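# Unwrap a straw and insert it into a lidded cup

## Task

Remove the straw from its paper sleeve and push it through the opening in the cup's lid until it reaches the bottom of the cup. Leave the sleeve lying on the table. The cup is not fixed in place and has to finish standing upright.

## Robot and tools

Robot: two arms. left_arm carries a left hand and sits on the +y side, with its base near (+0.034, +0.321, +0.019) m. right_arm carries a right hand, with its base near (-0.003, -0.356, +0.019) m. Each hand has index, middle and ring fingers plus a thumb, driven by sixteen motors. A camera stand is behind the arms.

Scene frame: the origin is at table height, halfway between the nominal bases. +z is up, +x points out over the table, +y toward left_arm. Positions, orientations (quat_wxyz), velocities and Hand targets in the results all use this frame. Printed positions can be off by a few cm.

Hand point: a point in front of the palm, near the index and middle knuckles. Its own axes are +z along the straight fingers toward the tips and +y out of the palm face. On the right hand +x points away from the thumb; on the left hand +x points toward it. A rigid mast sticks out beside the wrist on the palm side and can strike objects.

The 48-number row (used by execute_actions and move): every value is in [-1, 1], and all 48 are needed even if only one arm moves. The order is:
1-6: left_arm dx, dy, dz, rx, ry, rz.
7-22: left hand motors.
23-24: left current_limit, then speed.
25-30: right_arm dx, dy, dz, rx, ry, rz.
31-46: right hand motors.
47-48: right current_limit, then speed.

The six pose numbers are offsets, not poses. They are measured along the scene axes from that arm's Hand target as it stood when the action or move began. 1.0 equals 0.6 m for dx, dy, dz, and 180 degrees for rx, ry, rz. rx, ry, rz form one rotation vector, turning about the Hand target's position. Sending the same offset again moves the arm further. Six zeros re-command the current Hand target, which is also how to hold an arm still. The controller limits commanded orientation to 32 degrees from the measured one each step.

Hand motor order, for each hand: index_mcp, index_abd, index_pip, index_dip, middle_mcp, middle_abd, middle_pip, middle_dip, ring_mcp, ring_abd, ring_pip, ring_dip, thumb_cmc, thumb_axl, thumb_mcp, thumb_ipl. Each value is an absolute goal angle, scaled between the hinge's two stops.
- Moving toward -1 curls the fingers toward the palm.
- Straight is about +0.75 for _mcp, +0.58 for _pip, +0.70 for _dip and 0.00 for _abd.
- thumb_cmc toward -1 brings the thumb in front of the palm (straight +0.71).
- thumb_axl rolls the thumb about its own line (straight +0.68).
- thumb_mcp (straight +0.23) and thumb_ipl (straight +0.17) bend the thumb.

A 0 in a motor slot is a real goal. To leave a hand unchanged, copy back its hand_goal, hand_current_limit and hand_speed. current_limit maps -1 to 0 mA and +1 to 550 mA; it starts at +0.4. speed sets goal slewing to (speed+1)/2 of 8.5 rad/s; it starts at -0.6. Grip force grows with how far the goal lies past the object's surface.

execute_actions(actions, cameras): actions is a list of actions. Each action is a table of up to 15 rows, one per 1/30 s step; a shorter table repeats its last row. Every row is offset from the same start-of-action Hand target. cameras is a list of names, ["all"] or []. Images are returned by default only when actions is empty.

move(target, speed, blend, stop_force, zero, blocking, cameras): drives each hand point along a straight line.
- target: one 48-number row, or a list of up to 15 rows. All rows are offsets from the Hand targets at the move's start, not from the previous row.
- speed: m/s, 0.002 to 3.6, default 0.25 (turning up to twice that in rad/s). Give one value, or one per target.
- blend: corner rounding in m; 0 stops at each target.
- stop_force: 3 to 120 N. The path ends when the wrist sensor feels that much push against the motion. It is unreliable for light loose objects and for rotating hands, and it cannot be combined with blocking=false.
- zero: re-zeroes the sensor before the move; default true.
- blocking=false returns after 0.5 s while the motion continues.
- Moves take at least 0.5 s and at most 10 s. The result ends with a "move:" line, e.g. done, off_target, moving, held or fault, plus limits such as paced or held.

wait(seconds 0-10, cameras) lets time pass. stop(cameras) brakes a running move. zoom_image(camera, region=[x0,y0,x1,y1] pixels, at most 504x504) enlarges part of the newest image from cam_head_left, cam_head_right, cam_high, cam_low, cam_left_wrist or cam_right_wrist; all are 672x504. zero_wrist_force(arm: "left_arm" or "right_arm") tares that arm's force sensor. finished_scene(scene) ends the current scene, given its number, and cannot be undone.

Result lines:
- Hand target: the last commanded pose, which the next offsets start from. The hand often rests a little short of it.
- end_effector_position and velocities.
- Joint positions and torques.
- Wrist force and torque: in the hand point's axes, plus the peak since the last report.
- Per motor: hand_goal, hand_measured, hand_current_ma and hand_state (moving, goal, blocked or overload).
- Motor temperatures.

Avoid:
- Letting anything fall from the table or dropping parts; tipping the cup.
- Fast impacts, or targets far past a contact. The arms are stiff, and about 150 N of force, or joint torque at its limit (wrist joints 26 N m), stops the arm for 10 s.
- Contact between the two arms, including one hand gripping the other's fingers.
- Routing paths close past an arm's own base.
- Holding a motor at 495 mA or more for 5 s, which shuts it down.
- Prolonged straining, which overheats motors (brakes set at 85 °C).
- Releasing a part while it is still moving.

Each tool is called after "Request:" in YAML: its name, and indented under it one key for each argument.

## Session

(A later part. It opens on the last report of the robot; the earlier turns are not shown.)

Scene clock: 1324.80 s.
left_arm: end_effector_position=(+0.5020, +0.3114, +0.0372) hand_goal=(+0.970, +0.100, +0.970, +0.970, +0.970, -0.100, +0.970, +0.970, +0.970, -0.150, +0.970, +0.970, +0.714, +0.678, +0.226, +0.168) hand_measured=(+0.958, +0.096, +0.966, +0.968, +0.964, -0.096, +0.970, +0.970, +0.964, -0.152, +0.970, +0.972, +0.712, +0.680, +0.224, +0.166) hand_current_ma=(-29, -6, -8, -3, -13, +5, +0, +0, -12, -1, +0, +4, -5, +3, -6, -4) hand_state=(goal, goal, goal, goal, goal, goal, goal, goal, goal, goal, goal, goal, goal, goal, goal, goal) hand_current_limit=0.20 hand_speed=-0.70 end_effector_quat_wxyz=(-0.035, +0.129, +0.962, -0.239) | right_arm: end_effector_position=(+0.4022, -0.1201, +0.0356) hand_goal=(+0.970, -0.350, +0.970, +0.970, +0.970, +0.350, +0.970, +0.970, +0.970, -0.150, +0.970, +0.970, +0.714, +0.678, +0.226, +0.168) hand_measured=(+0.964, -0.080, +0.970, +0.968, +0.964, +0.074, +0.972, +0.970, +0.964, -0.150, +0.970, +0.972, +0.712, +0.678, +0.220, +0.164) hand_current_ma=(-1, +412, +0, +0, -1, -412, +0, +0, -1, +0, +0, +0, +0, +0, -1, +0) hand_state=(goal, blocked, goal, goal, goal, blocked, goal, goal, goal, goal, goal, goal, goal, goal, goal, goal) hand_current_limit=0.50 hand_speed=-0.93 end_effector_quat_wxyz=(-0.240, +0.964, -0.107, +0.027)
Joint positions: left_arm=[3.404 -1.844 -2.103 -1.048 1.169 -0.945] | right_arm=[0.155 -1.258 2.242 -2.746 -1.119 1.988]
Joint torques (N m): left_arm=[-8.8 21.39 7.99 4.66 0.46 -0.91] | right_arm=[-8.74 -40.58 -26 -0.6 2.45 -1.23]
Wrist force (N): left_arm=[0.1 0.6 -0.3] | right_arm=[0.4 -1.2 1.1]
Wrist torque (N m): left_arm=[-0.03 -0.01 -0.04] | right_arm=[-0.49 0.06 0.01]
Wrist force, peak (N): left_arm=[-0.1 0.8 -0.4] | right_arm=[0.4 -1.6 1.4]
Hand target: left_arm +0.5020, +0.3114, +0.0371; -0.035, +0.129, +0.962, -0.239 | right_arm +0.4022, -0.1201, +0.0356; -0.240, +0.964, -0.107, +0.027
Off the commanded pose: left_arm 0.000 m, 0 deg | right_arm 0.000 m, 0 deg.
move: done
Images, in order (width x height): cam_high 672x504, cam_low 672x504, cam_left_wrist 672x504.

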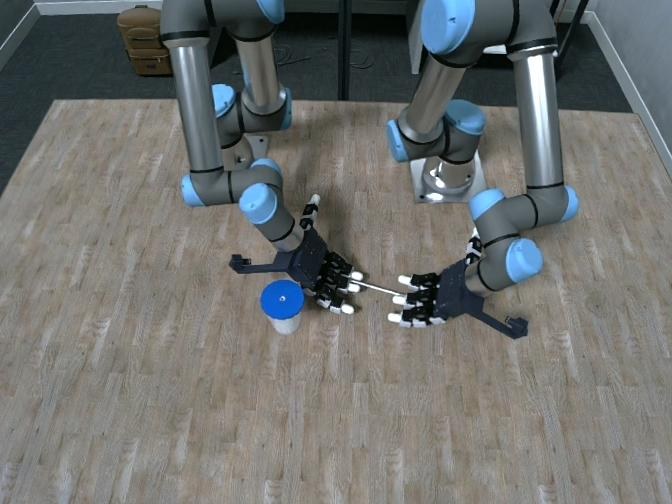

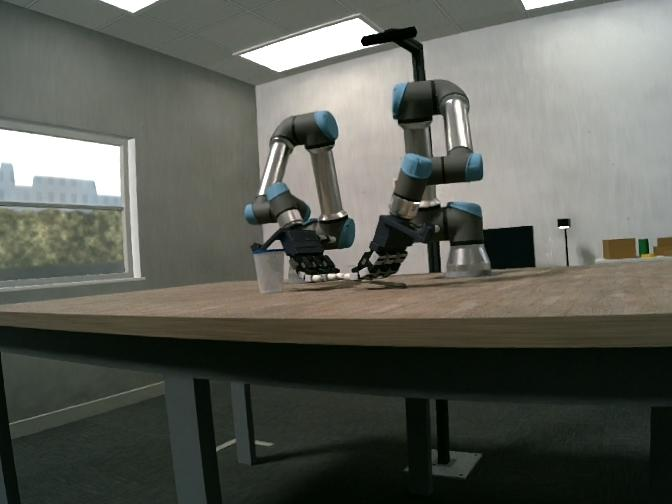

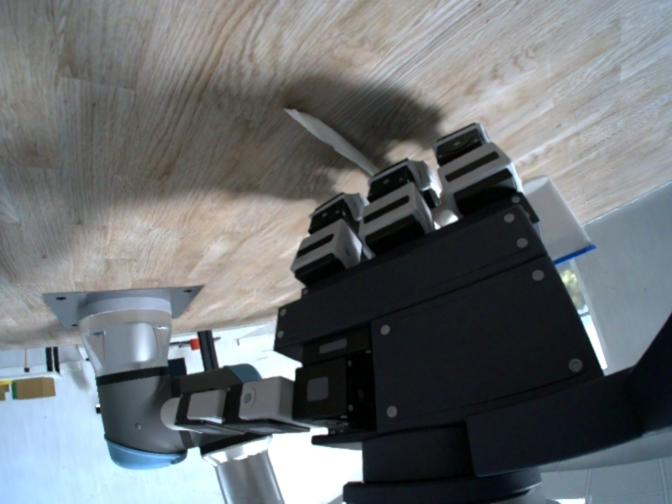

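Request:
move:
  target: [-0.0035,0,-0.026,0,0,0,0.97,0.1,0.97,0.97,0.97,-0.1,0.97,0.97,0.97,-0.15,0.97,0.97,0.714,0.678,0.226,0.168,0.2,-0.7,0,0,0,0,0,0,0.97,-0.35,0.97,0.97,0.97,0.35,0.97,0.97,0.97,-0.15,0.97,0.97,0.714,0.678,0.226,0.168,0.5,-0.93]
  speed: 0.05
  cameras: ["cam_high","cam_low"]

Request:
zoom_image:
  camera: "cam_low"
  region: [320, 245, 430, 300]

Request:
zoom_image:
  camera: "cam_high"
  region: [340, 240, 466, 335]

Scene clock: 1331.30 s.
left_arm: end_effector_position=(+0.4999, +0.3114, +0.0216) hand_goal=(+0.970, +0.100, +0.970, +0.970, +0.970, -0.100, +0.970, +0.970, +0.970, -0.150, +0.970, +0.970, +0.714, +0.678, +0.226, +0.168) hand_measured=(+0.958, +0.096, +0.966, +0.968, +0.964, -0.096, +0.970, +0.970, +0.964, -0.152, +0.970, +0.972, +0.712, +0.680, +0.224, +0.166) hand_current_ma=(-29, -6, -8, -3, -13, +5, +0, +0, -12, -1, +0, +4, -5, +3, -6, -4) hand_state=(goal, goal, goal, goal, goal, goal, goal, goal, goal, goal, goal, goal, goal, goal, goal, goal) hand_current_limit=0.20 hand_speed=-0.70 end_effector_quat_wxyz=(-0.035, +0.129, +0.962, -0.239) | right_arm: end_effector_position=(+0.4022, -0.1201, +0.0356) hand_goal=(+0.970, -0.350, +0.970, +0.970, +0.970, +0.350, +0.970, +0.970, +0.970, -0.150, +0.970, +0.970, +0.714, +0.678, +0.226, +0.168) hand_measured=(+0.964, -0.080, +0.970, +0.968, +0.964, +0.074, +0.972, +0.970, +0.964, -0.150, +0.970, +0.972, +0.712, +0.678, +0.220, +0.164) hand_current_ma=(-1, +412, +0, +0, -1, -412, +0, +0, -1, +0, +0, +0, +0, +0, -1, +0) hand_state=(goal, blocked, goal, goal, goal, blocked, goal, goal, goal, goal, goal, goal, goal, goal, goal, goal) hand_current_limit=0.50 hand_speed=-0.93 end_effector_quat_wxyz=(-0.240, +0.964, -0.107, +0.027)
Joint positions: left_arm=[3.406 -1.872 -2.122 -1.002 1.169 -0.943] | right_arm=[0.155 -1.258 2.242 -2.746 -1.119 1.988]
Joint torques (N m): left_arm=[11.95 21.82 8.84 4.54 0.43 2.14] | right_arm=[-9.26 -40.27 -25.72 -0.73 2.43 -1.15]
Wrist force (N): left_arm=[0.0 0.5 -0.5] | right_arm=[0.3 -1.3 1.0]
Wrist torque (N m): left_arm=[-0.02 0.00 -0.05] | right_arm=[-0.50 0.08 0.00]
Wrist force, peak (N): left_arm=[0.0 0.7 -0.7] | right_arm=[0.5 -1.6 1.2]
Hand target: left_arm +0.4999, +0.3114, +0.0215; -0.035, +0.129, +0.962, -0.239 | right_arm +0.4022, -0.1201, +0.0356; -0.240, +0.964, -0.107, +0.027
Off the commanded pose: left_arm 0.000 m, 0 deg | right_arm 0.000 m, 0 deg.
move: done
Images, in order (width x height): cam_high 672x504, cam_low 672x504.

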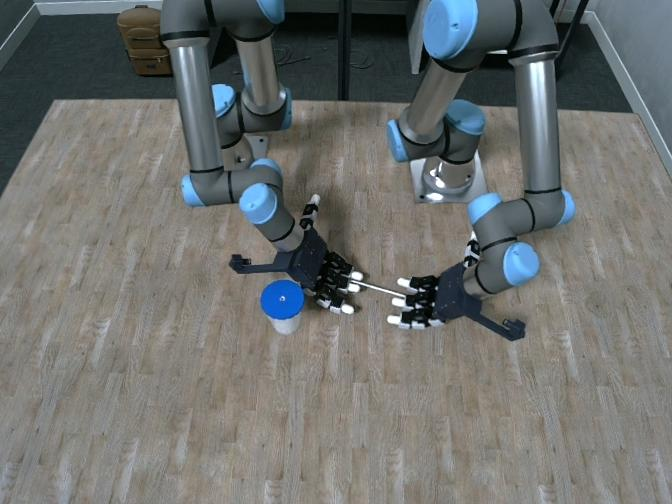

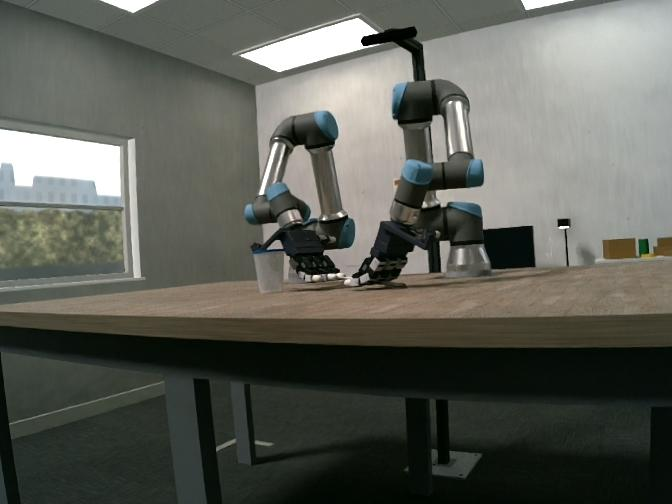

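Scaled by 4.582 from the camera's 672x504 image, which has a finer 960x720 frame.

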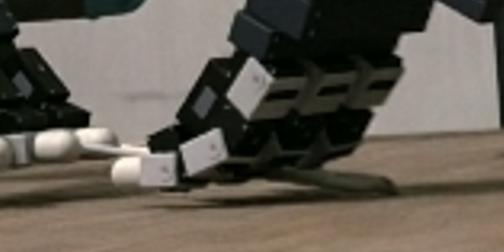

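Scaled by 4.000 from the camera's 672x504 image, which has a finer 960x720 frame.

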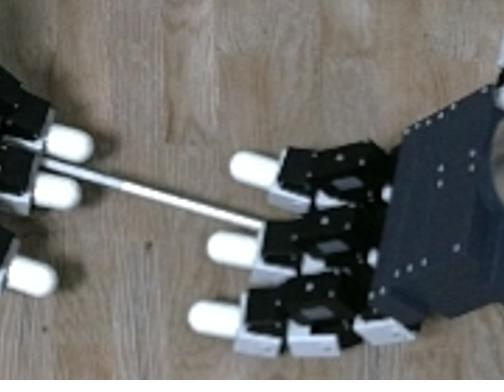

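Request:
move:
  target:
    - [0,0,0.01,0,0,0,0.97,0.1,0.97,0.97,0.97,-0.1,0.97,0.97,0.97,-0.15,0.97,0.97,0.714,0.678,0.226,0.168,0.2,-0.7,0,0,0,0,0,0,0.97,-0.35,0.97,0.97,0.97,0.35,0.97,0.97,0.97,-0.15,0.97,0.97,0.714,0.678,0.226,0.168,0.5,-0.93]
    - [0,0,0.01,0,0,0,0.97,-0.35,0.97,0.97,0.97,0.35,0.97,0.97,0.97,-0.15,0.97,0.97,0.714,0.678,0.226,0.168,0.2,-0.9,0,0,0,0,0,0,0.97,-0.35,0.97,0.97,0.97,0.35,0.97,0.97,0.97,-0.15,0.97,0.97,0.714,0.678,0.226,0.168,0.5,-0.93]
  speed: 0.05
  cameras: ["cam_high","cam_low"]

Request:
zoom_image:
  camera: "cam_low"
  region: [320, 245, 430, 300]

Request:
zoom_image:
  camera: "cam_high"
  region: [340, 240, 466, 335]

Scene clock: 1339.47 s.
left_arm: end_effector_position=(+0.4999, +0.3114, +0.0275) hand_goal=(+0.970, -0.350, +0.970, +0.970, +0.970, +0.350, +0.970, +0.970, +0.970, -0.150, +0.970, +0.970, +0.714, +0.678, +0.226, +0.168) hand_measured=(+0.958, -0.062, +0.966, +0.968, +0.964, +0.056, +0.970, +0.970, +0.964, -0.152, +0.970, +0.972, +0.712, +0.680, +0.224, +0.166) hand_current_ma=(-29, +329, -7, -3, -13, -330, +0, +0, -12, -1, +0, +4, -5, +3, -6, -4) hand_state=(goal, blocked, goal, goal, goal, blocked, goal, goal, goal, goal, goal, goal, goal, goal, goal, goal) hand_current_limit=0.20 hand_speed=-0.90 end_effector_quat_wxyz=(-0.035, +0.129, +0.962, -0.239) | right_arm: end_effector_position=(+0.4022, -0.1201, +0.0356) hand_goal=(+0.970, -0.350, +0.970, +0.970, +0.970, +0.350, +0.970, +0.970, +0.970, -0.150, +0.970, +0.970, +0.714, +0.678, +0.226, +0.168) hand_measured=(+0.960, -0.080, +0.970, +0.968, +0.964, +0.074, +0.972, +0.970, +0.964, -0.150, +0.970, +0.972, +0.712, +0.678, +0.220, +0.164) hand_current_ma=(-2, +413, +0, +0, -1, -412, +0, +0, -1, +0, +0, +0, +0, +0, -1, +0) hand_state=(goal, blocked, goal, goal, goal, blocked, goal, goal, goal, goal, goal, goal, goal, goal, goal, goal) hand_current_limit=0.50 hand_speed=-0.93 end_effector_quat_wxyz=(-0.240, +0.964, -0.107, +0.027)
Joint positions: left_arm=[3.406 -1.86 -2.117 -1.019 1.169 -0.943] | right_arm=[0.155 -1.258 2.242 -2.746 -1.119 1.988]
Joint torques (N m): left_arm=[9.11 37.41 21.53 -0.75 0.17 0.3] | right_arm=[-9.66 -39.94 -24.96 -0.9 2.38 -1.32]
Wrist force (N): left_arm=[-0.4 0.1 -0.1] | right_arm=[-0.3 -1.8 1.7]
Wrist torque (N m): left_arm=[-0.02 -0.05 -0.15] | right_arm=[-0.54 0.04 -0.10]
Wrist force, peak (N): left_arm=[-0.1 0.8 -0.3] | right_arm=[-0.1 -2.0 1.7]
Hand target: left_arm +0.4999, +0.3114, +0.0275; -0.035, +0.129, +0.962, -0.239 | right_arm +0.4022, -0.1201, +0.0356; -0.240, +0.964, -0.107, +0.027
Off the commanded pose: left_arm 0.000 m, 0 deg | right_arm 0.000 m, 0 deg.
move: done
Images, in order (width x height): cam_high 672x504, cam_low 672x504.

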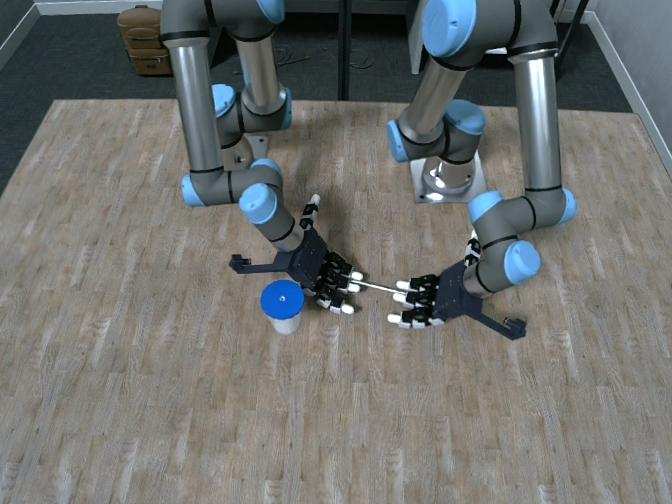

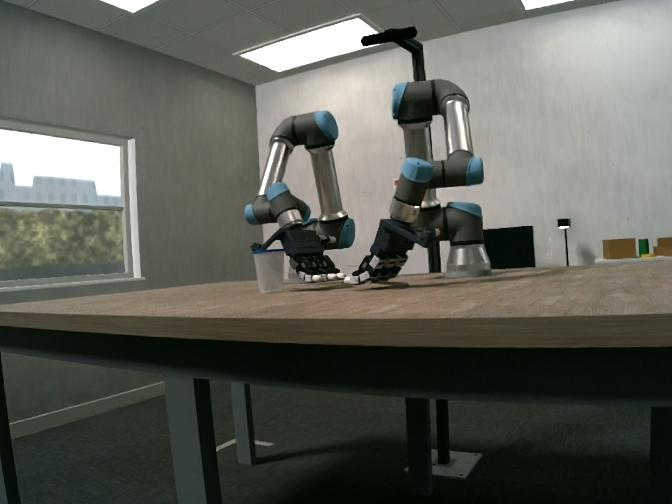

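Scaled by 4.582 from the camera's 672x504 image, which has a finer 960x720 frame.

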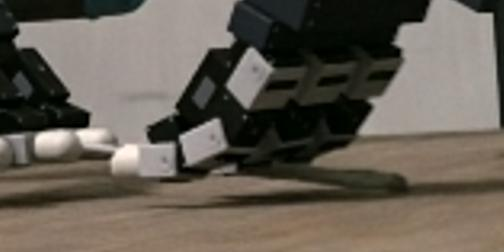

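Scaled by 4.000 from the camera's 672x504 image, which has a finer 960x720 frame.

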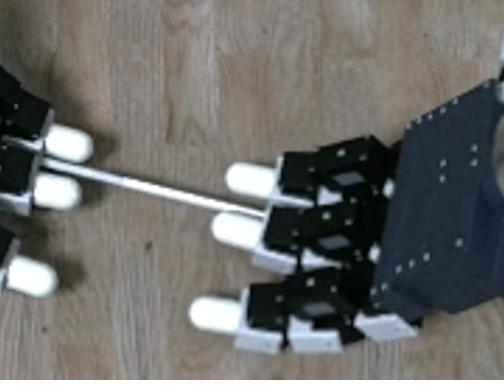

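Request:
move:
  target: [0,0,0,0,0,0,0.97,-0.35,0.97,0.97,0.97,0.35,0.97,0.97,0.97,-0.15,0.97,0.97,0.714,0.678,0.226,0.168,0.5,-0.9,0,0,0,0,0,0,0.97,-0.35,0.97,0.97,0.97,0.35,0.97,0.97,0.97,-0.15,0.97,0.97,0.714,0.678,0.226,0.168,0.5,-0.93]

Request:
move:
  target: [0.0106,0.0394,0,0,0,0,0.97,-0.35,0.97,0.97,0.97,0.35,0.97,0.97,0.97,-0.15,0.97,0.97,0.714,0.678,0.226,0.168,0.5,-0.9,0,0,0,0,0,0,0.97,-0.35,0.97,0.97,0.97,0.35,0.97,0.97,0.97,-0.15,0.97,0.97,0.714,0.678,0.226,0.168,0.5,-0.93]
  speed: 0.02
  cameras: ["cam_high"]

Request:
zoom_image:
  camera: "cam_high"
  region: [340, 240, 466, 335]

Scene clock: 1344.97 s.
left_arm: end_effector_position=(+0.4999, +0.3114, +0.0275) hand_goal=(+0.970, -0.350, +0.970, +0.970, +0.970, +0.350, +0.970, +0.970, +0.970, -0.150, +0.970, +0.970, +0.714, +0.678, +0.226, +0.168) hand_measured=(+0.958, -0.064, +0.966, +0.968, +0.964, +0.058, +0.970, +0.970, +0.964, -0.152, +0.970, +0.972, +0.712, +0.680, +0.224, +0.166) hand_current_ma=(-29, +413, -7, -3, -13, -412, +0, +0, -12, -1, +0, +4, -5, +3, -6, -4) hand_state=(goal, blocked, goal, goal, goal, blocked, goal, goal, goal, goal, goal, goal, goal, goal, goal, goal) hand_current_limit=0.50 hand_speed=-0.90 end_effector_quat_wxyz=(-0.035, +0.129, +0.962, -0.239) | right_arm: end_effector_position=(+0.4022, -0.1201, +0.0356) hand_goal=(+0.970, -0.350, +0.970, +0.970, +0.970, +0.350, +0.970, +0.970, +0.970, -0.150, +0.970, +0.970, +0.714, +0.678, +0.226, +0.168) hand_measured=(+0.960, -0.080, +0.970, +0.968, +0.964, +0.074, +0.972, +0.970, +0.964, -0.150, +0.970, +0.972, +0.712, +0.678, +0.220, +0.164) hand_current_ma=(-2, +413, +0, +0, -1, -412, +0, +0, -1, +0, +0, +0, +0, +0, -1, +0) hand_state=(goal, blocked, goal, goal, goal, blocked, goal, goal, goal, goal, goal, goal, goal, goal, goal, goal) hand_current_limit=0.50 hand_speed=-0.93 end_effector_quat_wxyz=(-0.240, +0.964, -0.107, +0.027)
Joint positions: left_arm=[3.406 -1.86 -2.117 -1.019 1.169 -0.943] | right_arm=[0.155 -1.258 2.242 -2.746 -1.119 1.988]
Joint torques (N m): left_arm=[7.93 38.57 23.24 -0.69 -0.51 -0.36] | right_arm=[-9.85 -40.52 -25.18 -0.8 2.36 -1.22]
Wrist force (N): left_arm=[-0.6 -0.1 0.0] | right_arm=[0.0 -2.1 1.2]
Wrist torque (N m): left_arm=[-0.05 -0.03 -0.16] | right_arm=[-0.53 0.01 -0.08]
Wrist force, peak (N): left_arm=[-0.9 -0.1 0.0] | right_arm=[0.1 -2.4 1.4]
Hand target: left_arm +0.4999, +0.3114, +0.0275; -0.035, +0.129, +0.962, -0.239 | right_arm +0.4022, -0.1201, +0.0356; -0.240, +0.964, -0.107, +0.027
Off the commanded pose: left_arm 0.000 m, 0 deg | right_arm 0.000 m, 0 deg.
move: done

Scene clock: 1346.53 s.
left_arm: end_effector_position=(+0.5062, +0.3348, +0.0275) hand_goal=(+0.970, -0.350, +0.970, +0.970, +0.970, +0.350, +0.970, +0.970, +0.970, -0.150, +0.970, +0.970, +0.714, +0.678, +0.226, +0.168) hand_measured=(+0.974, -0.106, +0.972, +0.970, +0.976, +0.108, +0.974, +0.970, +0.964, -0.152, +0.970, +0.972, +0.712, +0.680, +0.224, +0.166) hand_current_ma=(+8, +413, +5, +0, +15, -412, +9, +1, -12, -1, +0, +4, -5, +3, -6, -4) hand_state=(goal, blocked, goal, goal, goal, blocked, goal, goal, goal, goal, goal, goal, goal, goal, goal, goal) hand_current_limit=0.50 hand_speed=-0.90 end_effector_quat_wxyz=(-0.035, +0.129, +0.962, -0.239) | right_arm: end_effector_position=(+0.4022, -0.1201, +0.0356) hand_goal=(+0.970, -0.350, +0.970, +0.970, +0.970, +0.350, +0.970, +0.970, +0.970, -0.150, +0.970, +0.970, +0.714, +0.678, +0.226, +0.168) hand_measured=(+0.962, -0.080, +0.970, +0.968, +0.968, +0.074, +0.972, +0.970, +0.964, -0.150, +0.970, +0.972, +0.712, +0.678, +0.220, +0.164) hand_current_ma=(-1, +412, +0, +0, +0, -412, +0, +0, -1, +0, +0, +0, +0, +0, -1, +0) hand_state=(goal, blocked, goal, goal, goal, blocked, goal, goal, goal, goal, goal, goal, goal, goal, goal, goal) hand_current_limit=0.50 hand_speed=-0.93 end_effector_quat_wxyz=(-0.240, +0.964, -0.107, +0.027)
Joint positions: left_arm=[3.447 -1.872 -2.094 -1.047 1.181 -0.9] | right_arm=[0.155 -1.258 2.242 -2.746 -1.119 1.988]
Joint torques (N m): left_arm=[14.12 23.06 24.45 -0.36 0.95 2.27] | right_arm=[-9.55 -40.39 -25.2 -0.82 2.43 -1.1]
Wrist force (N): left_arm=[-0.3 -1.6 0.7] | right_arm=[0.1 -3.4 2.0]
Wrist torque (N m): left_arm=[-0.08 0.01 -0.09] | right_arm=[-0.58 0.05 -0.05]
Wrist force, peak (N): left_arm=[-0.7 -2.5 0.1] | right_arm=[-0.1 -3.9 2.7]
Hand target: left_arm +0.5062, +0.3351, +0.0275; -0.035, +0.129, +0.962, -0.239 | right_arm +0.4022, -0.1201, +0.0356; -0.240, +0.964, -0.107, +0.027
Off the commanded pose: left_arm 0.000 m, 0 deg | right_arm 0.000 m, 0 deg.
move: done
Images, in order (width x height): cam_high 672x504.

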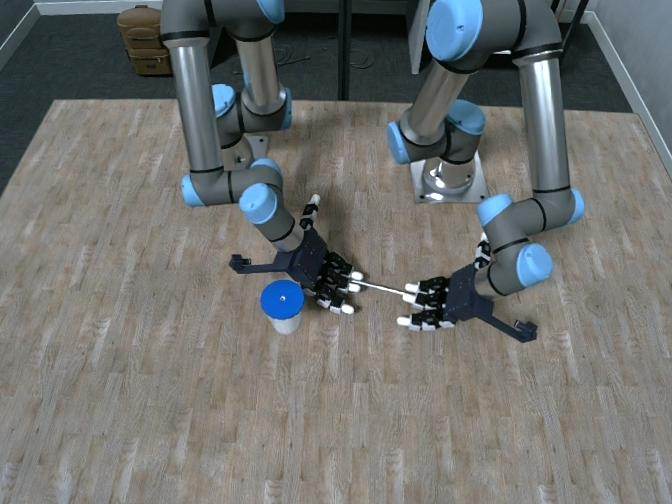

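Scaled by 4.000 from the camera's 672x504 image, which has a finer 960x720 frame.

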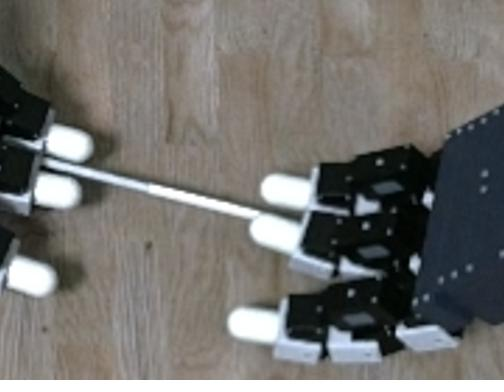

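Request:
move:
  target: [0,0,0,0,0,0,0.97,0.1,0.97,0.97,0.97,-0.1,0.97,0.97,0.97,-0.15,0.97,0.97,0.714,0.678,0.226,0.168,0.2,-0.7,0,0,0,0,0,0,0.97,-0.35,0.97,0.97,0.97,0.35,0.97,0.97,0.97,-0.15,0.97,0.97,0.714,0.678,0.226,0.168,0.5,-0.93]
  cameras: ["cam_high","cam_low","cam_left_wrist","cam_head_left","cam_head_right"]

Request:
zoom_image:
  camera: "cam_low"
  region: [320, 245, 430, 300]

Request:
zoom_image:
  camera: "cam_high"
  region: [340, 240, 466, 335]

Request:
zoom_image:
  camera: "cam_left_wrist"
  region: [350, 80, 550, 230]

Scene clock: 1352.93 s.
left_arm: end_effector_position=(+0.5062, +0.3351, +0.0275) hand_goal=(+0.970, +0.100, +0.970, +0.970, +0.970, -0.100, +0.970, +0.970, +0.970, -0.150, +0.970, +0.970, +0.714, +0.678, +0.226, +0.168) hand_measured=(+0.964, +0.096, +0.970, +0.970, +0.964, -0.096, +0.970, +0.970, +0.964, -0.152, +0.970, +0.972, +0.712, +0.680, +0.224, +0.166) hand_current_ma=(-12, -7, +0, +0, -13, +5, +0, +1, -12, -1, +0, +4, -5, +3, -6, -4) hand_state=(goal, goal, goal, goal, goal, goal, goal, goal, goal, goal, goal, goal, goal, goal, goal, goal) hand_current_limit=0.20 hand_speed=-0.70 end_effector_quat_wxyz=(-0.035, +0.129, +0.962, -0.239) | right_arm: end_effector_position=(+0.4022, -0.1201, +0.0356) hand_goal=(+0.970, -0.350, +0.970, +0.970, +0.970, +0.350, +0.970, +0.970, +0.970, -0.150, +0.970, +0.970, +0.714, +0.678, +0.226, +0.168) hand_measured=(+0.962, -0.080, +0.970, +0.968, +0.964, +0.074, +0.972, +0.970, +0.964, -0.150, +0.970, +0.972, +0.712, +0.678, +0.220, +0.164) hand_current_ma=(-1, +413, +0, +0, -1, -412, +0, +0, -1, +0, +0, +0, +0, +0, -1, +0) hand_state=(goal, blocked, goal, goal, goal, blocked, goal, goal, goal, goal, goal, goal, goal, goal, goal, goal) hand_current_limit=0.50 hand_speed=-0.93 end_effector_quat_wxyz=(-0.240, +0.964, -0.107, +0.027)
Joint positions: left_arm=[3.448 -1.872 -2.093 -1.048 1.181 -0.9] | right_arm=[0.155 -1.258 2.242 -2.746 -1.119 1.988]
Joint torques (N m): left_arm=[8.02 21.03 21.85 -0.41 -0.49 1.58] | right_arm=[-9.42 -40.8 -24.77 -0.94 2.28 -1.1]
Wrist force (N): left_arm=[-0.2 0.5 -0.3] | right_arm=[0.1 -1.3 0.9]
Wrist torque (N m): left_arm=[-0.04 0.02 -0.06] | right_arm=[-0.48 0.09 -0.02]
Wrist force, peak (N): left_arm=[-0.4 -1.8 0.3] | right_arm=[0.2 -3.7 2.2]
Hand target: left_arm +0.5062, +0.3351, +0.0275; -0.035, +0.129, +0.962, -0.239 | right_arm +0.4022, -0.1201, +0.0356; -0.240, +0.964, -0.107, +0.027
Off the commanded pose: left_arm 0.000 m, 0 deg | right_arm 0.000 m, 0 deg.
move: done
Images, in order (width x height): cam_head_left 672x504, cam_head_right 672x504, cam_high 672x504, cam_low 672x504, cam_left_wrist 672x504.

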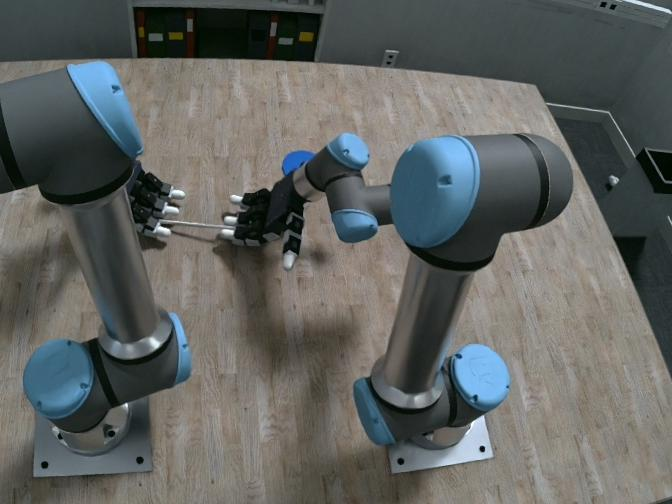

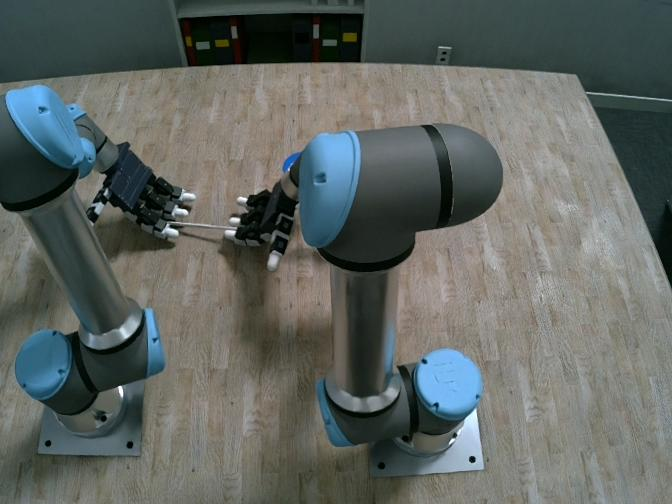

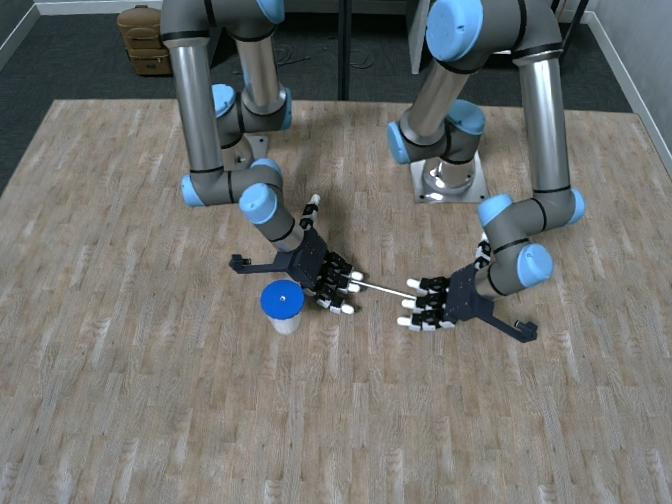

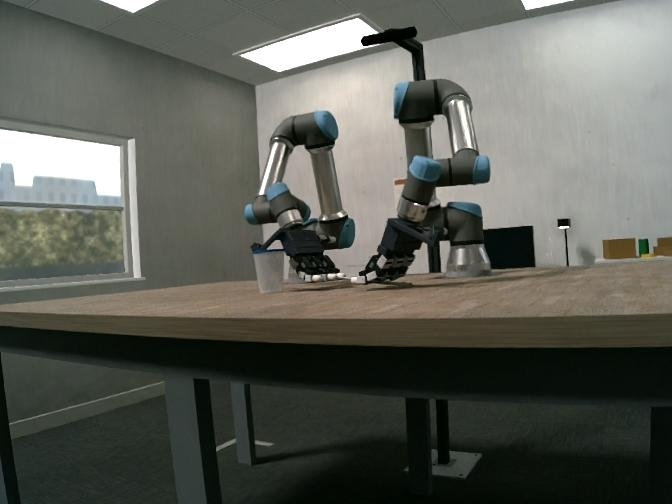

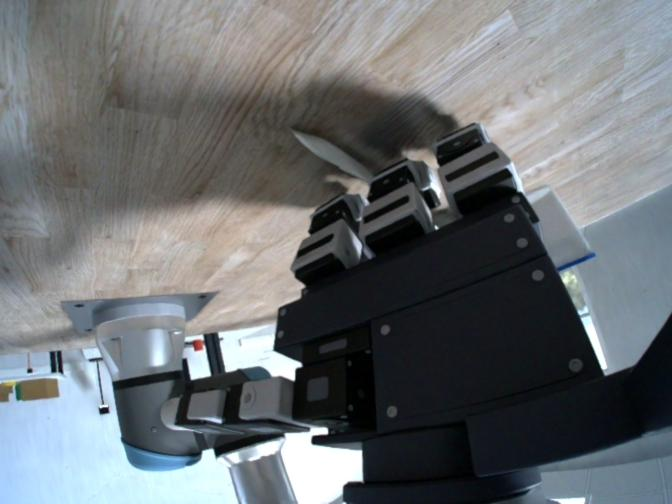

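Scaled by 4.582 from the camera's 672x504 image, which has a finer 960x720 frame.

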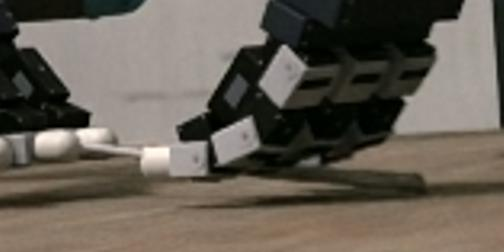

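Scaled by 4.000 from the camera's 672x504 image, which has a finer 960x720 frame.

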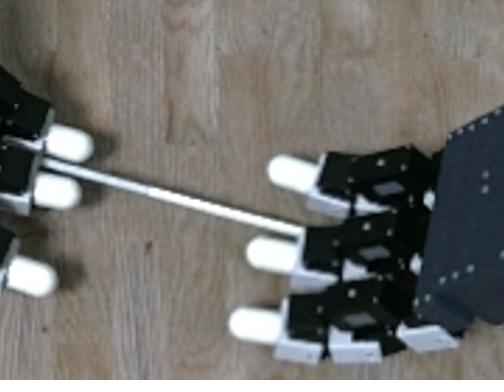

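Scaled by 2.520 from the camera's 672x504 image, which has a finer 960x720 frame.

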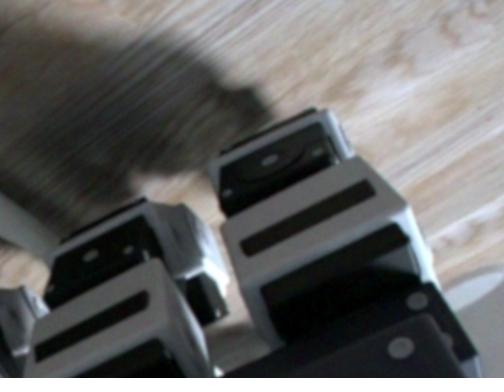

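Request:
move:
  target:
    - [0,0,0.1,0,0,0,0.97,0.1,0.97,0.97,0.97,-0.1,0.97,0.97,0.97,-0.15,0.97,0.97,0.714,0.678,0.226,0.168,0.2,-0.7,0,0,-0.02,0,0,0,0.97,-0.35,0.97,0.97,0.97,0.35,0.97,0.97,0.97,-0.15,0.97,0.97,0.714,0.678,0.226,0.168,0.5,-0.93]
    - [0.0875,0.2107,0.08,0.0384,-0.0279,0,0.97,0,0.97,0.97,0.97,0,0.97,0.97,0.97,-0.1,0.97,0.97,0.714,0.678,0.226,0.168,0.2,-0.7,0,0,-0.02,0,0,0,0.97,-0.35,0.97,0.97,0.97,0.35,0.97,0.97,0.97,-0.15,0.97,0.97,0.714,0.678,0.226,0.168,0.5,-0.93]
  speed: 0.1
  cameras: ["cam_high","cam_low","cam_left_wrist"]

Request:
zoom_image:
  camera: "cam_low"
  region: [320, 245, 430, 300]

Request:
zoom_image:
  camera: "cam_high"
  region: [340, 240, 508, 366]

Request:
zoom_image:
  camera: "cam_left_wrist"
  region: [250, 80, 550, 300]

Scene clock: 1413.70 s.
left_arm: end_effector_position=(+0.5587, +0.4615, +0.0755) hand_goal=(+0.970, +0.000, +0.970, +0.970, +0.970, +0.000, +0.970, +0.970, +0.970, -0.100, +0.970, +0.970, +0.714, +0.678, +0.226, +0.168) hand_measured=(+0.964, +0.004, +0.970, +0.970, +0.964, -0.002, +0.970, +0.970, +0.964, -0.102, +0.970, +0.972, +0.712, +0.680, +0.224, +0.166) hand_current_ma=(-13, +6, +0, +0, -14, -4, +0, +1, -12, -4, +0, +4, -5, +3, -6, -4) hand_state=(goal, goal, goal, goal, goal, goal, goal, goal, goal, goal, goal, goal, goal, goal, goal, goal) hand_current_limit=0.20 hand_speed=-0.70 end_effector_quat_wxyz=(-0.001, +0.137, +0.975, -0.174) | right_arm: end_effector_position=(+0.4022, -0.1201, +0.0236) hand_goal=(+0.970, -0.350, +0.970, +0.970, +0.970, +0.350, +0.970, +0.970, +0.970, -0.150, +0.970, +0.970, +0.714, +0.678, +0.226, +0.168) hand_measured=(+0.962, -0.080, +0.970, +0.968, +0.964, +0.074, +0.972, +0.970, +0.964, -0.150, +0.970, +0.972, +0.712, +0.678, +0.220, +0.164) hand_current_ma=(-1, +413, +0, +0, -1, -412, +0, +0, -1, +0, +0, +0, +0, +0, -1, +0) hand_state=(goal, blocked, goal, goal, goal, blocked, goal, goal, goal, goal, goal, goal, goal, goal, goal, goal) hand_current_limit=0.50 hand_speed=-0.93 end_effector_quat_wxyz=(-0.240, +0.964, -0.108, +0.027)
Joint positions: left_arm=[3.596 -1.884 -1.927 -1.115 1.291 -0.768] | right_arm=[0.155 -1.228 2.249 -2.783 -1.119 1.988]
Joint torques (N m): left_arm=[10.81 27.35 24.97 4.89 0.6 1.79] | right_arm=[7.78 -13.35 -1.73 -4.21 0.15 1.4]
Wrist force (N): left_arm=[-0.1 0.3 0.0] | right_arm=[0.6 -1.1 0.8]
Wrist torque (N m): left_arm=[-0.09 0.05 -0.04] | right_arm=[-0.47 0.03 0.02]
Wrist force, peak (N): left_arm=[0.0 0.8 0.3] | right_arm=[0.5 -1.6 1.2]
Hand target: left_arm +0.5587, +0.4615, +0.0755; -0.001, +0.137, +0.975, -0.174 | right_arm +0.4022, -0.1201, +0.0236; -0.240, +0.964, -0.107, +0.027
Off the commanded pose: left_arm 0.000 m, 0 deg | right_arm 0.000 m, 0 deg.
move: done
Images, in order (width x height): cam_high 672x504, cam_low 672x504, cam_left_wrist 672x504.

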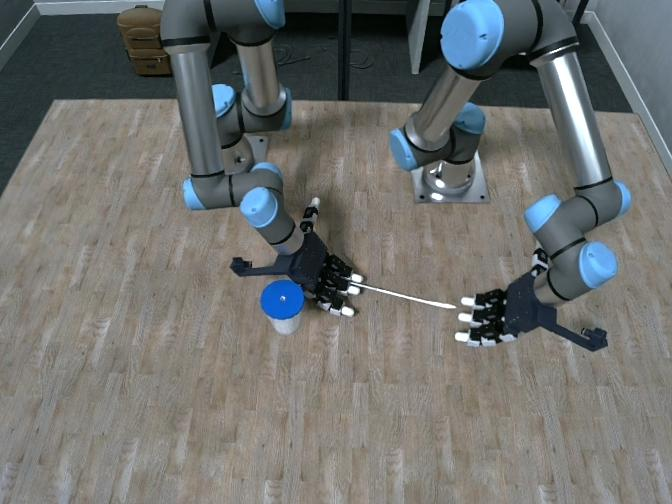

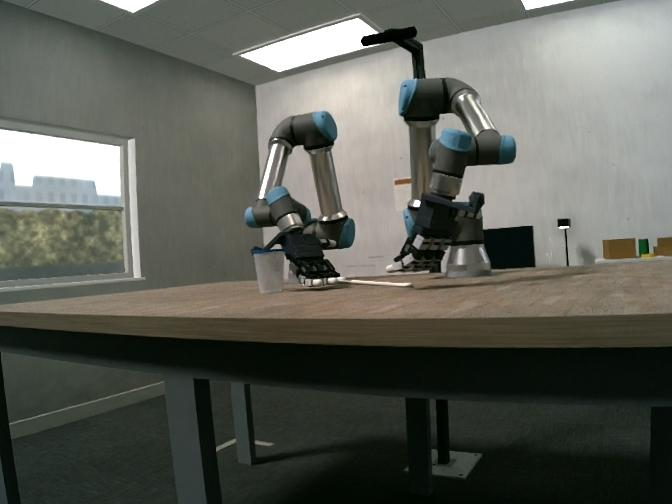

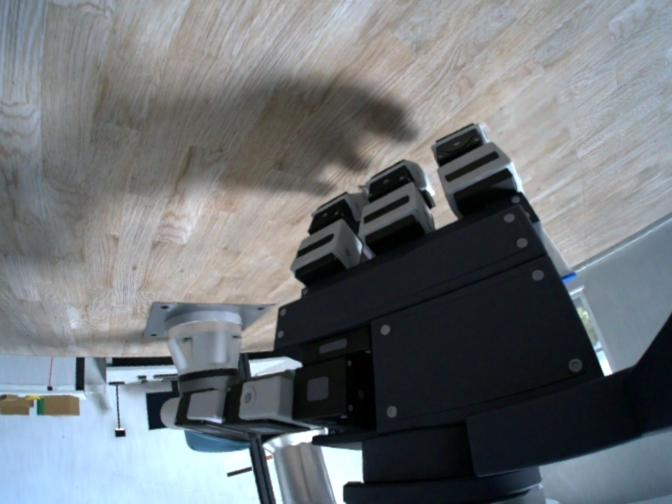

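Scaled by 4.582 from the camera's 672x504 image, which has a finer 960x720 frame.

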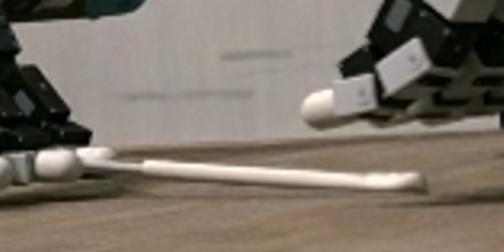

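Scaled by 3.000 from the camera's 672x504 image, which has a finer 960x720 frame.

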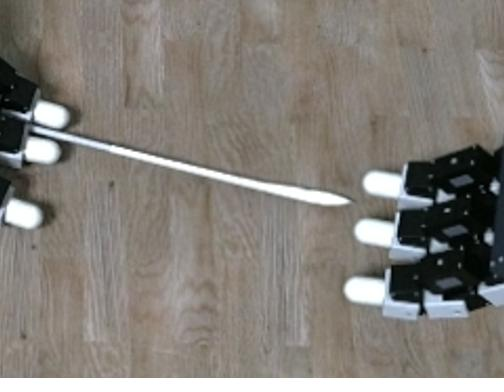

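Scaled by 1.680 from the camera's 672x504 image, which has a finer 960x720 frame.

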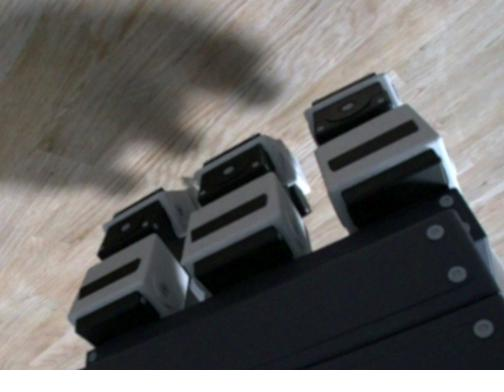

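Request:
execute_actions:
  actions: []
  cameras: ["cam_low","cam_head_left","cam_head_right"]

Request:
zoom_image:
  camera: "cam_low"
  region: [380, 245, 470, 300]

Request:
zoom_image:
  camera: "cam_head_right"
  region: [80, 140, 280, 290]

Request:
zoom_image:
  camera: "cam_head_left"
  region: [80, 140, 280, 290]

Scene clock: 1437.43 s.
left_arm: end_effector_position=(+0.5587, +0.4615, +0.0755) hand_goal=(+0.970, +0.000, +0.970, +0.970, +0.970, +0.000, +0.970, +0.970, +0.970, -0.100, +0.970, +0.970, +0.714, +0.678, +0.226, +0.168) hand_measured=(+0.964, +0.004, +0.970, +0.970, +0.964, -0.002, +0.970, +0.970, +0.964, -0.102, +0.970, +0.972, +0.712, +0.680, +0.224, +0.166) hand_current_ma=(-13, +6, +0, +0, -14, -4, +0, +1, -12, -4, +0, +4, -5, +3, -6, -4) hand_state=(goal, goal, goal, goal, goal, goal, goal, goal, goal, goal, goal, goal, goal, goal, goal, goal) hand_current_limit=0.20 hand_speed=-0.70 end_effector_quat_wxyz=(-0.001, +0.137, +0.975, -0.174) | right_arm: end_effector_position=(+0.4022, -0.1201, +0.0236) hand_goal=(+0.970, -0.350, +0.970, +0.970, +0.970, +0.350, +0.970, +0.970, +0.970, -0.150, +0.970, +0.970, +0.714, +0.678, +0.226, +0.168) hand_measured=(+0.962, -0.080, +0.970, +0.968, +0.964, +0.074, +0.972, +0.970, +0.964, -0.150, +0.970, +0.972, +0.712, +0.678, +0.220, +0.164) hand_current_ma=(-1, +413, +0, +0, -1, -412, +0, +0, -1, +0, +0, +0, +0, +0, -1, +0) hand_state=(goal, blocked, goal, goal, goal, blocked, goal, goal, goal, goal, goal, goal, goal, goal, goal, goal) hand_current_limit=0.50 hand_speed=-0.93 end_effector_quat_wxyz=(-0.240, +0.964, -0.107, +0.027)
Joint positions: left_arm=[3.596 -1.884 -1.927 -1.115 1.291 -0.768] | right_arm=[0.155 -1.228 2.249 -2.783 -1.119 1.988]
Joint velocities: within noise
Joint torques (N m): left_arm=[10.13 26.01 24.96 4.83 0.65 2.04] | right_arm=[10.06 -13.54 -1.89 -4.1 -0.78 1.42]
Motor temperatures (°C): left_arm=[32 33 36 41 37 39] | right_arm=[31 29 31 35 32 37]
Wrist force (N): left_arm=[-0.1 0.3 -0.1] | right_arm=[0.2 -1.3 0.8]
Wrist torque (N m): left_arm=[-0.08 0.05 -0.04] | right_arm=[-0.48 0.08 -0.01]
Wrist force, peak (N): left_arm=[0.0 0.5 -0.2] | right_arm=[0.2 -1.5 1.2]
Hand target: left_arm +0.5587, +0.4615, +0.0755; -0.001, +0.137, +0.975, -0.174 | right_arm +0.4022, -0.1201, +0.0236; -0.240, +0.964, -0.107, +0.027
Off the commanded pose: left_arm 0.000 m, 0 deg | right_arm 0.000 m, 0 deg.
Images, in order (width x height): cam_head_left 672x504, cam_head_right 672x504, cam_low 672x504.

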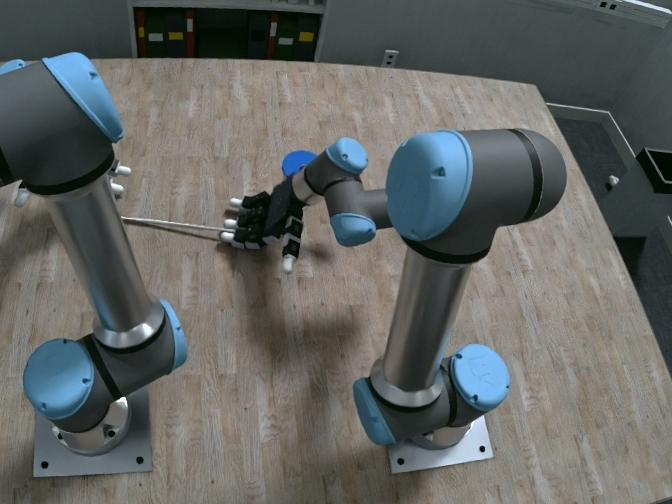

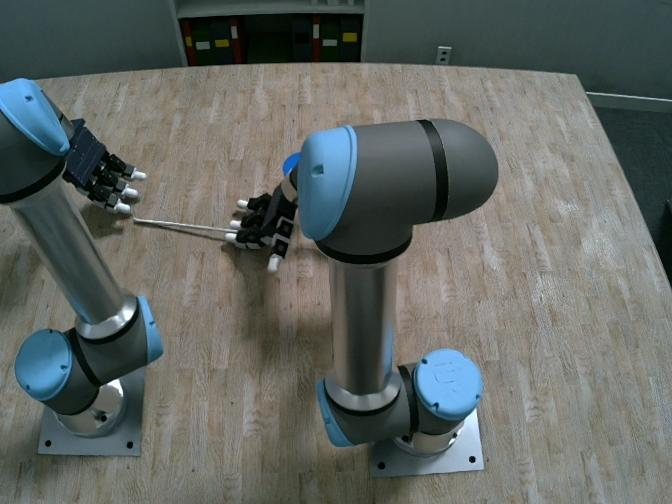

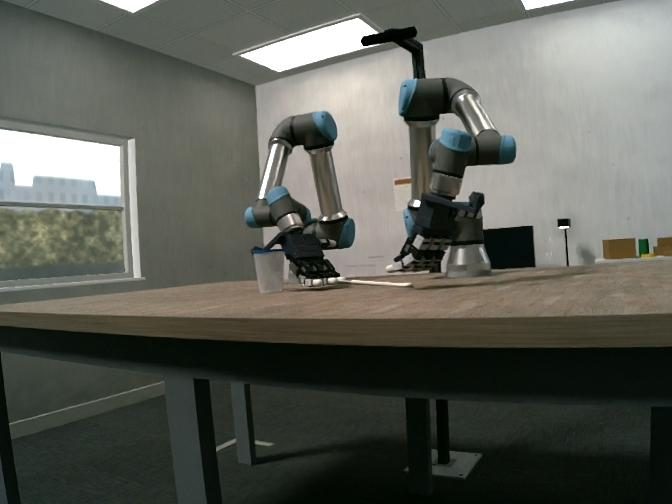

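Scaled by 5.600 from the camera's 672x504 image, which has a finer 960x720 frame.

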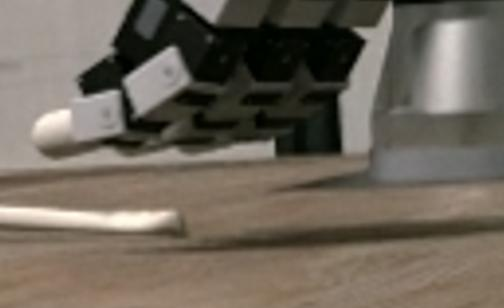

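Scaled by 2.520 from the camera's 672x504 image, which has a finer 960x720 frame.

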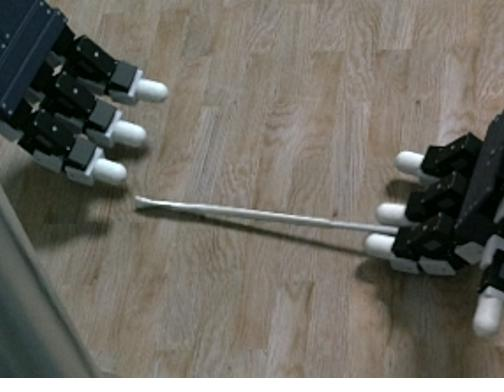

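Scaled by 2.520 from the camera's 672x504 image, which has a finer 960x720 frame.

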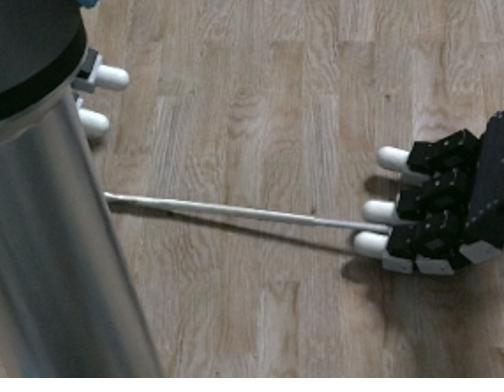

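Request:
move:
  target: [-0.0117,-0.0317,-0.038,0,0,0,0.97,0,0.97,0.97,0.97,0,0.97,0.97,0.97,-0.1,0.97,0.97,0.714,0.678,0.226,0.168,0.2,-0.7,0,0,0,0,0,0,0.97,-0.35,0.97,0.97,0.97,0.35,0.97,0.97,0.97,-0.15,0.97,0.97,0.714,0.678,0.226,0.168,0.5,-0.93]
  speed: 0.1
  cameras: ["cam_low","cam_high","cam_head_right"]

Request:
zoom_image:
  camera: "cam_low"
  region: [380, 245, 470, 300]

Request:
zoom_image:
  camera: "cam_head_right"
  region: [80, 160, 200, 250]

Request:
zoom_image:
  camera: "cam_high"
  region: [400, 270, 520, 360]

Scene clock: 1444.97 s.
left_arm: end_effector_position=(+0.5518, +0.4426, +0.0528) hand_goal=(+0.970, +0.000, +0.970, +0.970, +0.970, +0.000, +0.970, +0.970, +0.970, -0.100, +0.970, +0.970, +0.714, +0.678, +0.226, +0.168) hand_measured=(+0.964, +0.004, +0.970, +0.970, +0.964, -0.002, +0.970, +0.970, +0.964, -0.102, +0.970, +0.972, +0.712, +0.680, +0.224, +0.166) hand_current_ma=(-13, +6, +0, +0, -14, -4, +0, +1, -12, -4, +0, +4, -5, +3, -6, -4) hand_state=(goal, goal, goal, goal, goal, goal, goal, goal, goal, goal, goal, goal, goal, goal, goal, goal) hand_current_limit=0.20 hand_speed=-0.70 end_effector_quat_wxyz=(-0.001, +0.137, +0.975, -0.174) | right_arm: end_effector_position=(+0.4022, -0.1201, +0.0236) hand_goal=(+0.970, -0.350, +0.970, +0.970, +0.970, +0.350, +0.970, +0.970, +0.970, -0.150, +0.970, +0.970, +0.714, +0.678, +0.226, +0.168) hand_measured=(+0.962, -0.080, +0.970, +0.968, +0.964, +0.074, +0.972, +0.970, +0.964, -0.150, +0.970, +0.972, +0.712, +0.678, +0.220, +0.164) hand_current_ma=(-1, +413, +0, +0, -1, -412, +0, +0, -1, +0, +0, +0, +0, +0, -1, +0) hand_state=(goal, blocked, goal, goal, goal, blocked, goal, goal, goal, goal, goal, goal, goal, goal, goal, goal) hand_current_limit=0.50 hand_speed=-0.93 end_effector_quat_wxyz=(-0.240, +0.964, -0.107, +0.027)
Joint positions: left_arm=[3.571 -1.9 -1.982 -1.037 1.286 -0.794] | right_arm=[0.155 -1.228 2.249 -2.783 -1.119 1.988]
Joint torques (N m): left_arm=[-10.24 25.86 9.16 4.82 -2.25 -2.24] | right_arm=[9.93 -13.8 -2.57 -4.09 -0.78 1.41]
Wrist force (N): left_arm=[0.0 0.4 -0.3] | right_arm=[0.2 -1.5 1.0]
Wrist torque (N m): left_arm=[-0.06 0.03 0.06] | right_arm=[-0.51 0.07 -0.02]
Wrist force, peak (N): left_arm=[0.1 0.7 -0.5] | right_arm=[0.7 -1.5 1.1]
Hand target: left_arm +0.5517, +0.4425, +0.0527; -0.001, +0.137, +0.975, -0.174 | right_arm +0.4022, -0.1201, +0.0236; -0.240, +0.964, -0.107, +0.027
Off the commanded pose: left_arm 0.000 m, 0 deg | right_arm 0.000 m, 0 deg.
move: done
Images, in order (width x height): cam_head_right 672x504, cam_high 672x504, cam_low 672x504.

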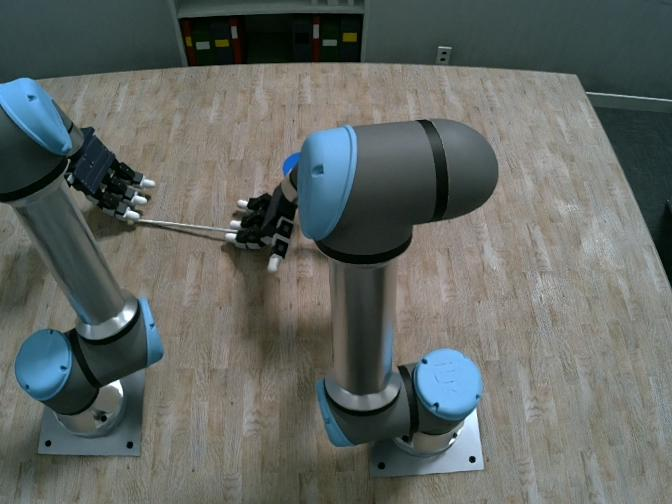

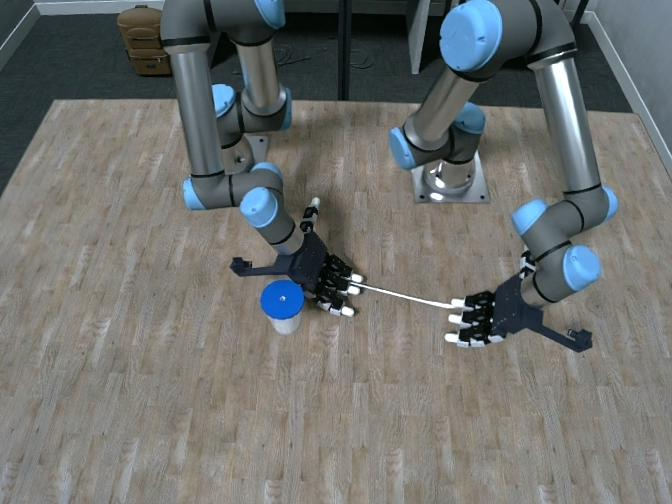

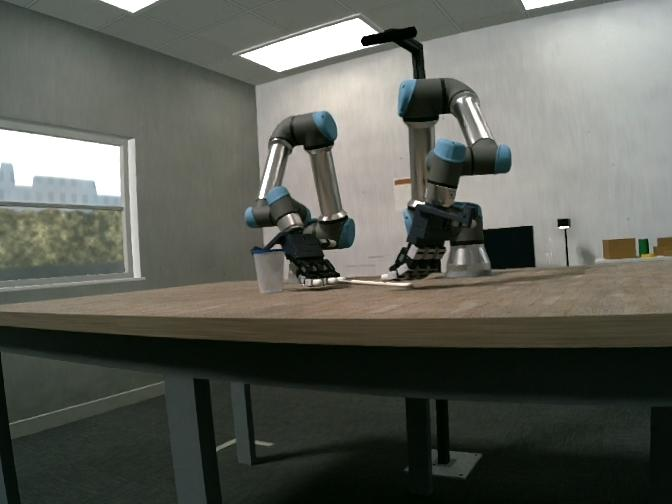

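Scaled by 5.600 from the camera's 672x504 image, which has a finer 960x720 frame.

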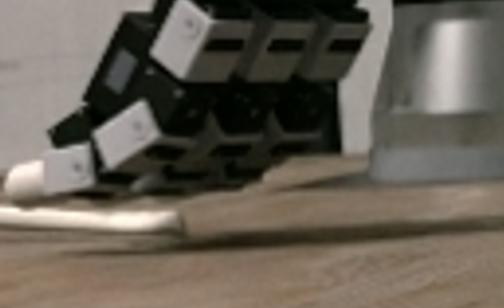

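Scaled by 4.200 from the camera's 672x504 image, which has a finer 960x720 frame.

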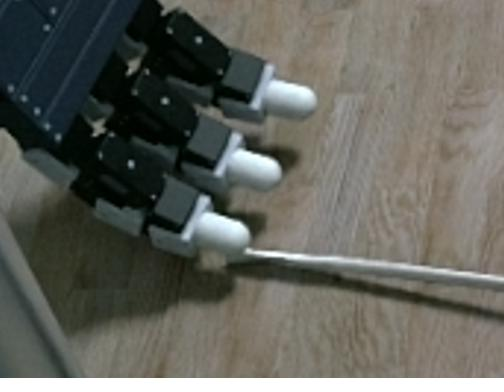

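Scaled by 4.200 from the camera's 672x504 image, which has a finer 960x720 frame.

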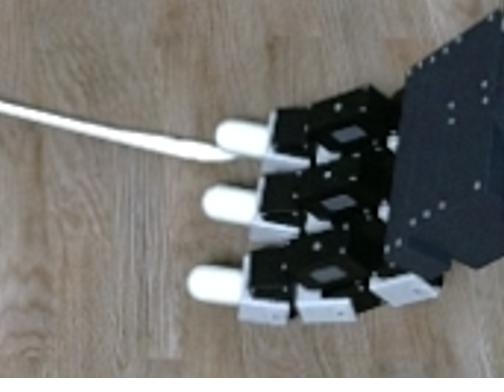

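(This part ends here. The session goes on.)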